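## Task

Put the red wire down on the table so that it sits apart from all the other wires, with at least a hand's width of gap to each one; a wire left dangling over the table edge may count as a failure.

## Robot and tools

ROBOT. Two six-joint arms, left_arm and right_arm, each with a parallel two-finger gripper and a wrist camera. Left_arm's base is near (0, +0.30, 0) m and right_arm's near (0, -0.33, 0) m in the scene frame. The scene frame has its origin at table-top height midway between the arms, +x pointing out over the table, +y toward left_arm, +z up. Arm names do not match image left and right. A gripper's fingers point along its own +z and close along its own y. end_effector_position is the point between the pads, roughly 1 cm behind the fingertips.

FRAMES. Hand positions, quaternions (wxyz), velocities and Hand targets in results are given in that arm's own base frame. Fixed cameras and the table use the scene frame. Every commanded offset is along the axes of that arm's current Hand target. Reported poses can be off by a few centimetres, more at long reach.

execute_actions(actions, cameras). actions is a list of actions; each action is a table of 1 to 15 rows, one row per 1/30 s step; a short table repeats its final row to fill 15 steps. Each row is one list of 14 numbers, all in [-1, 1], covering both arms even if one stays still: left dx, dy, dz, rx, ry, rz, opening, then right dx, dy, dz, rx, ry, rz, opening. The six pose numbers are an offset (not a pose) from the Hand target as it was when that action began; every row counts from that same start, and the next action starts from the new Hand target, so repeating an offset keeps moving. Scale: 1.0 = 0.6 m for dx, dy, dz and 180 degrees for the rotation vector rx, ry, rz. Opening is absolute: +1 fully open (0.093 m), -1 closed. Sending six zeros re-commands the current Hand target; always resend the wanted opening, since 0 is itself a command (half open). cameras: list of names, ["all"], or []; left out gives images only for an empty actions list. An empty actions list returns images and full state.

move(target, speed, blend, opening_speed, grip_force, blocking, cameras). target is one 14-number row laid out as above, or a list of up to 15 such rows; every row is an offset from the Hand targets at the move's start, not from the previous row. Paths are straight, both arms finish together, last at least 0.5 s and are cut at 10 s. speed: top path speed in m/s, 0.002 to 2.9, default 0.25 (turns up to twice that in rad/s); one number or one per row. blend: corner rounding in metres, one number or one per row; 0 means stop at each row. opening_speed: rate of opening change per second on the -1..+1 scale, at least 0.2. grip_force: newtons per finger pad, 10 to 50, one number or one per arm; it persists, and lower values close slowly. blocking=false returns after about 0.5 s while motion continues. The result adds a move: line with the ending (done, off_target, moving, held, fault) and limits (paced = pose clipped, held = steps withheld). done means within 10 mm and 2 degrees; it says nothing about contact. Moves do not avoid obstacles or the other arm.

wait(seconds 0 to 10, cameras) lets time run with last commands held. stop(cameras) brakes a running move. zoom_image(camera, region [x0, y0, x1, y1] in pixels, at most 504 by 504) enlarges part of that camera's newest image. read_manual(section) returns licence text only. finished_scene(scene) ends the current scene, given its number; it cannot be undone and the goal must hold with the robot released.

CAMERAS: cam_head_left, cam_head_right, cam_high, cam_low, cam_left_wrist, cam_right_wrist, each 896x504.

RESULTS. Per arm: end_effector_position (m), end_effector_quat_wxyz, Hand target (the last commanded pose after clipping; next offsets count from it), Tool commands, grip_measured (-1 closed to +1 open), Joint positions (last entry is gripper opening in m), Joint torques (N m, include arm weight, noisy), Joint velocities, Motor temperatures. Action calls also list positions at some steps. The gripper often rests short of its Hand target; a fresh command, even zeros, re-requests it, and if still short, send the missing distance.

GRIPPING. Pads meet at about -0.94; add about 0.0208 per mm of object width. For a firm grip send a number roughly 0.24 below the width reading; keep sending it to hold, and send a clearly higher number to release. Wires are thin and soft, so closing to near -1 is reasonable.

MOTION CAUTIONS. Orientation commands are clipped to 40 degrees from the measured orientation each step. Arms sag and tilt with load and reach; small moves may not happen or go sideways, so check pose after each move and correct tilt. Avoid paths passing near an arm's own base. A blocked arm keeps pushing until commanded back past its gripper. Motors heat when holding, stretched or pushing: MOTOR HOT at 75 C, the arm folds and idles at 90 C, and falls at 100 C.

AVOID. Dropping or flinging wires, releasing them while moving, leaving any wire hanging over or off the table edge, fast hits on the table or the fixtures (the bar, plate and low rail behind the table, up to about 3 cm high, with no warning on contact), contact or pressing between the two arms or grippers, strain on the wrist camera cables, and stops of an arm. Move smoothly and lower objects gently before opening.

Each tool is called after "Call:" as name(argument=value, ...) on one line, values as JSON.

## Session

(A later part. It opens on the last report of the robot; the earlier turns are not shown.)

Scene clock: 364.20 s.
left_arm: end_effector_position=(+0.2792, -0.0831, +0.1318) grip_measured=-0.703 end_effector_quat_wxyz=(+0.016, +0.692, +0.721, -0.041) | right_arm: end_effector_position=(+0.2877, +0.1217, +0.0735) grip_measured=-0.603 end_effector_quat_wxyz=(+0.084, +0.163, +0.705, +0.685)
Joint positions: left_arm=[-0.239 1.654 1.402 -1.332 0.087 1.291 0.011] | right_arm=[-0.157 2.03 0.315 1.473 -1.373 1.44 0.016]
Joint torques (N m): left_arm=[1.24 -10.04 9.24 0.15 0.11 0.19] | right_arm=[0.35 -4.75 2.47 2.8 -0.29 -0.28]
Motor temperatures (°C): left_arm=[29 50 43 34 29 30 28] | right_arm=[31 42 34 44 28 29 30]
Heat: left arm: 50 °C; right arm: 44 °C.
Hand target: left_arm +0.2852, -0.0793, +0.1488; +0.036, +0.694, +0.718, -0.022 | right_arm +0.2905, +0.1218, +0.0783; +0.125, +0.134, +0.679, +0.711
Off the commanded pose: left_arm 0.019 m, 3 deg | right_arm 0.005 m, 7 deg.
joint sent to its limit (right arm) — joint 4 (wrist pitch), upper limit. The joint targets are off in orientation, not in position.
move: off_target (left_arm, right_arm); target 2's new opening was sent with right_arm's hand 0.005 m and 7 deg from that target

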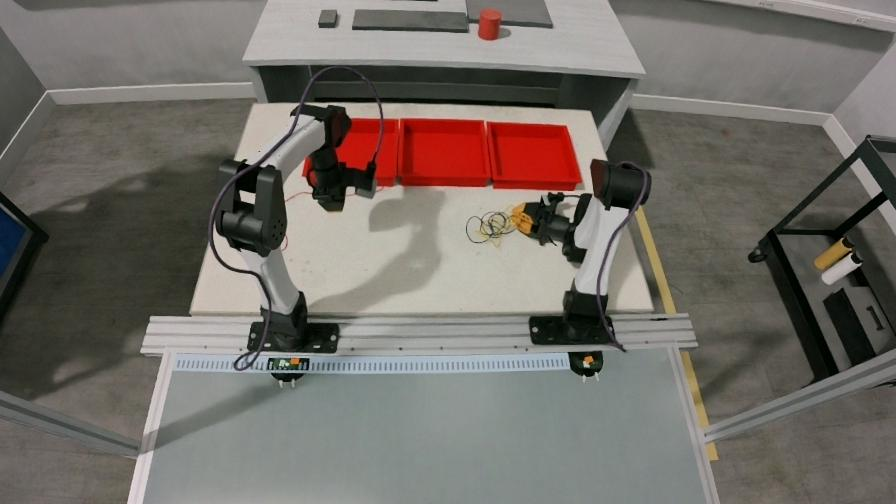

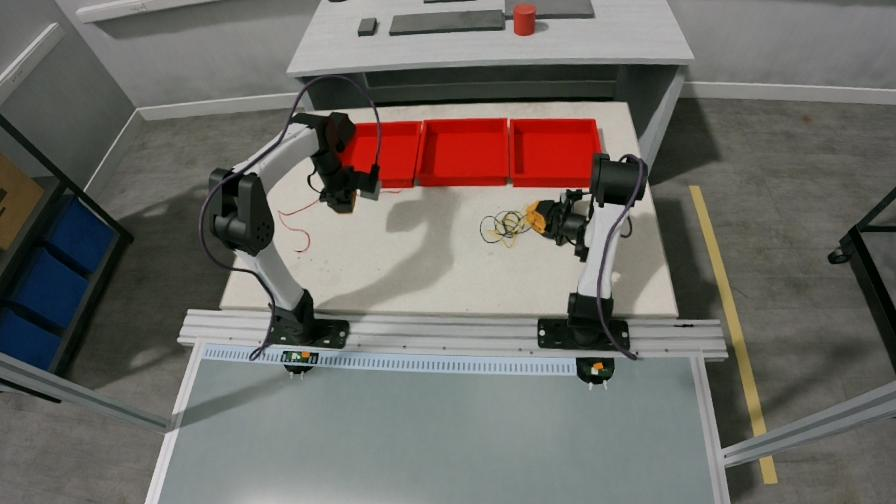

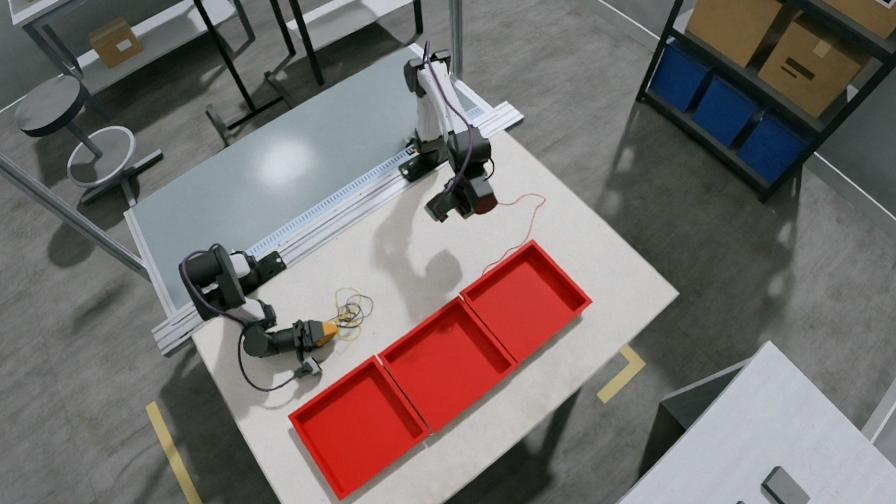

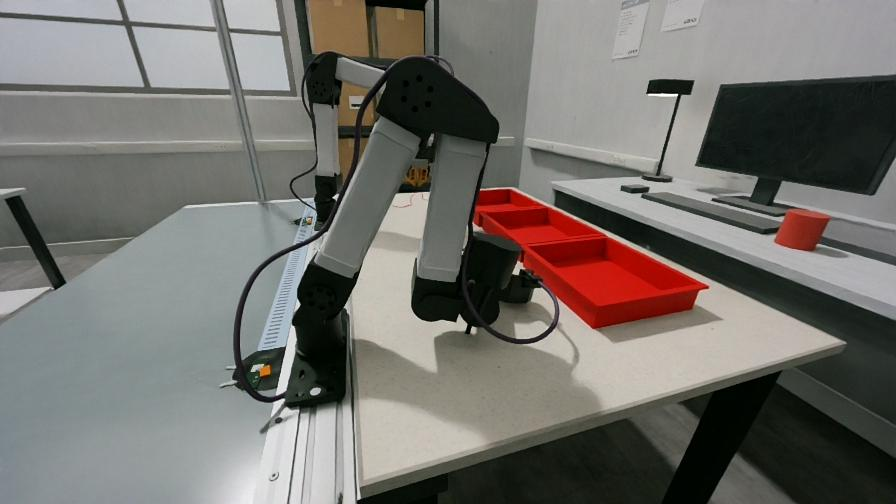

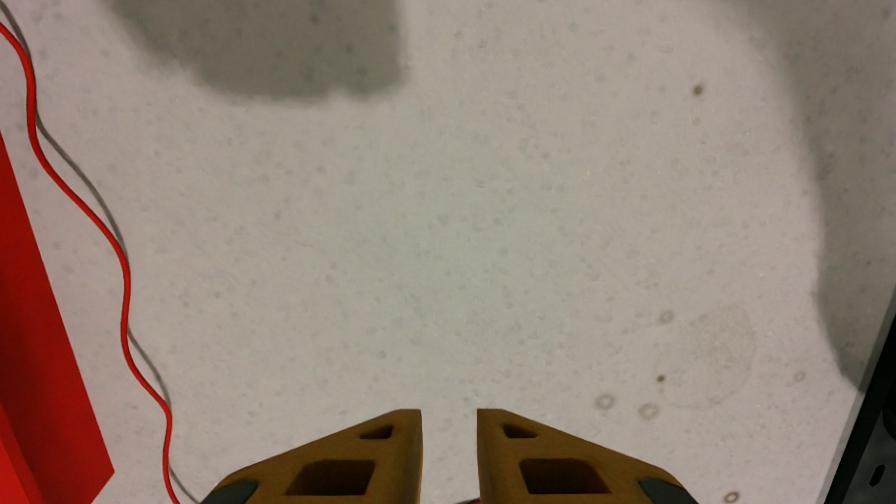

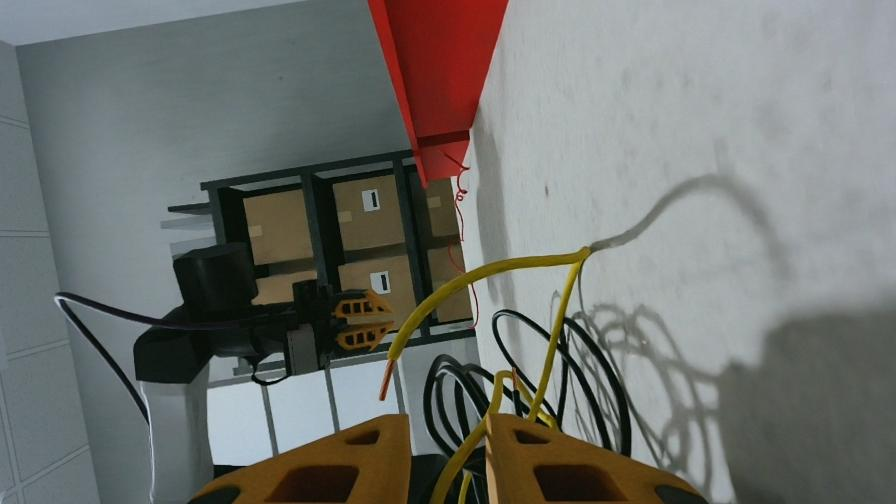

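Call:
move(target=[[0,0,0,0,0,0,-0.7,0,0,0.0,0,0,0,0.1],[0,0,-0.1,0,0,0,-0.7,0.0,0.03,-0.12,0,0,0,0.1],[0,0,-0.15,0,0,0,-0.7,0.0,0.2,-0.14,0,0,0,0.1]], speed=0.08, opening_speed=0.5, cameras=["all"])

Scene clock: 376.47 s.
left_arm: end_effector_position=(+0.2825, -0.0765, +0.2216) grip_measured=-0.703 end_effector_quat_wxyz=(+0.073, +0.689, +0.721, -0.007) | right_arm: end_effector_position=(+0.2610, +0.0411, +0.1889) grip_measured=+0.097 end_effector_quat_wxyz=(+0.172, +0.205, +0.676, +0.686)
Joint positions: left_arm=[-0.214 1.594 1.695 -1.554 0.087 1.306 0.011] | right_arm=[-0.535 1.42 0.247 1.402 -1.565 1.849 0.05]
Joint torques (N m): left_arm=[1.25 -9.01 9.03 0.43 0.14 0.18] | right_arm=[-0.58 -5.05 5.23 1.53 -0.06 -0.09]
Heat: left arm: 49 °C; right arm: 44 °C.
Hand target: left_arm +0.2832, -0.0719, +0.2384; +0.036, +0.694, +0.718, -0.022 | right_arm +0.2608, +0.0377, +0.1945; +0.125, +0.134, +0.679, +0.711
Off the commanded pose: left_arm 0.017 m, 5 deg | right_arm 0.007 m, 10 deg.
joint sent to its limit (left arm) — joint 4 (wrist pitch), lower limit. The joint targets are off in orientation, not in position.
joint sent to its limit (right arm) — joint 5 (wrist yaw), lower limit. The joint targets are off in orientation, not in position.
move: off_target (left_arm, right_arm)

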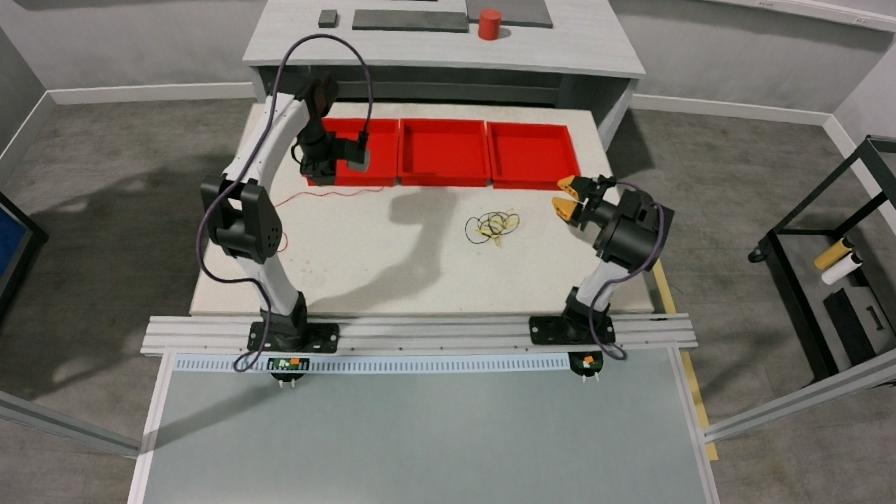

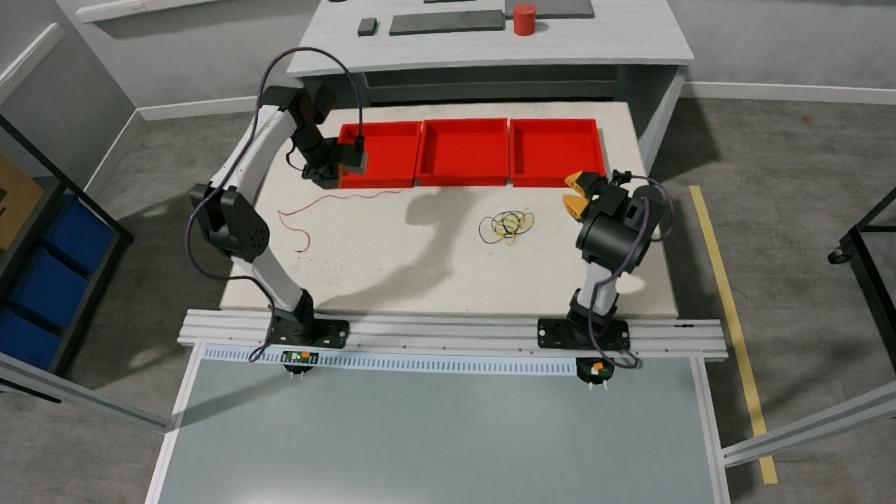

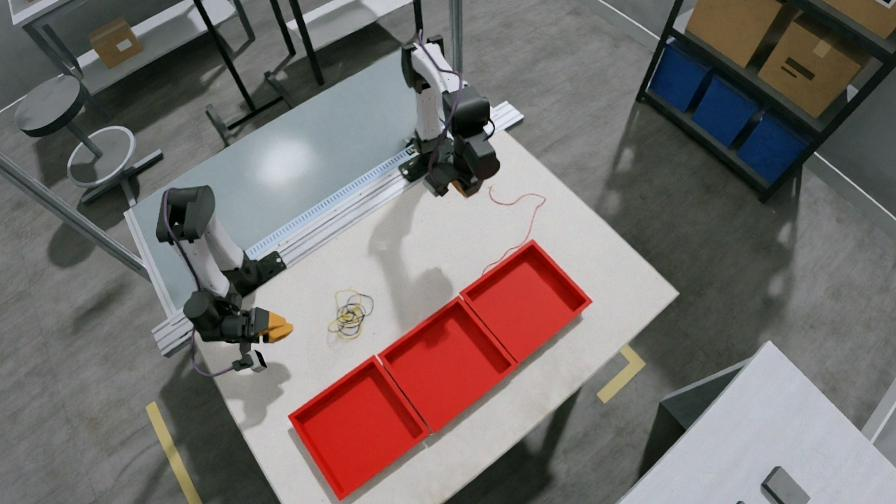

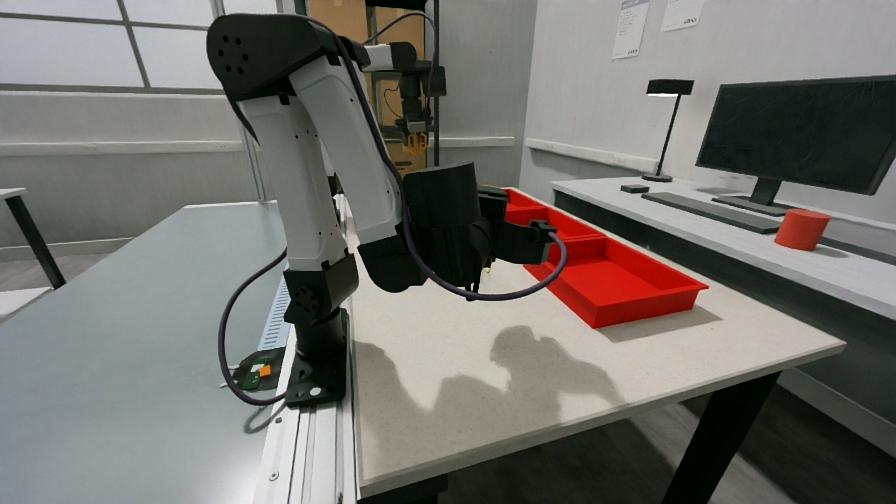

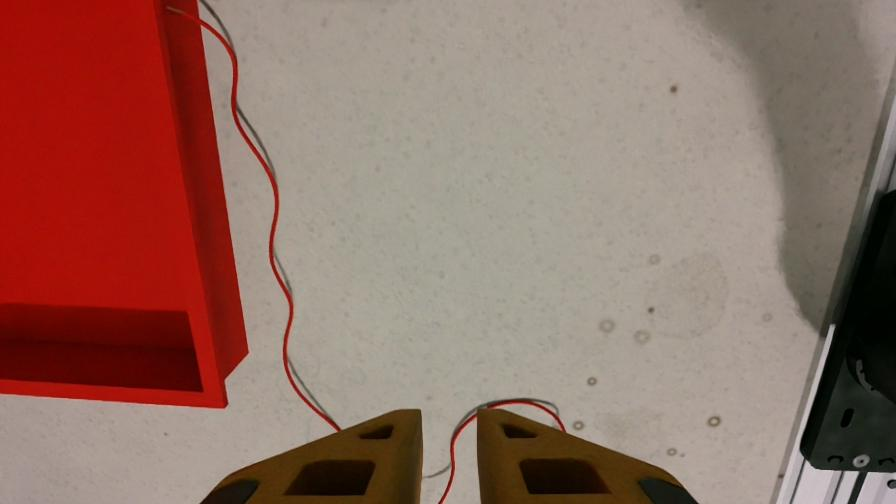

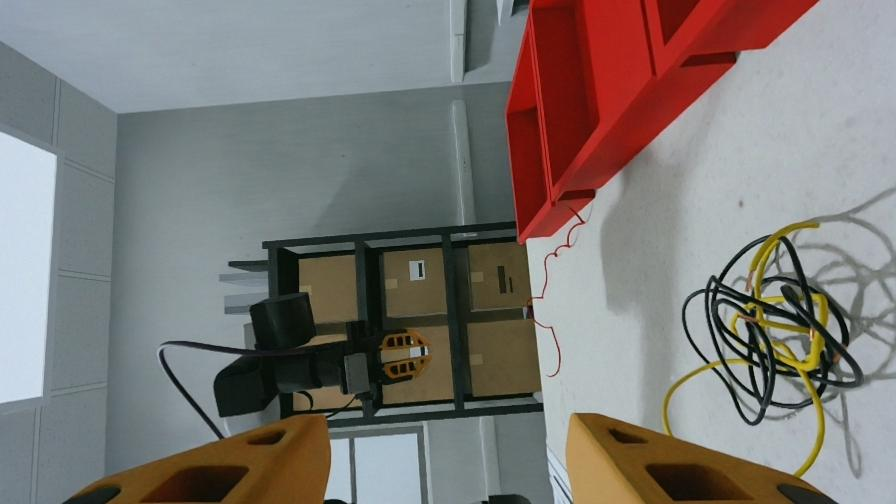

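Done.

Call:
finished_scene(scene=1)

The scene is finished: the task was done.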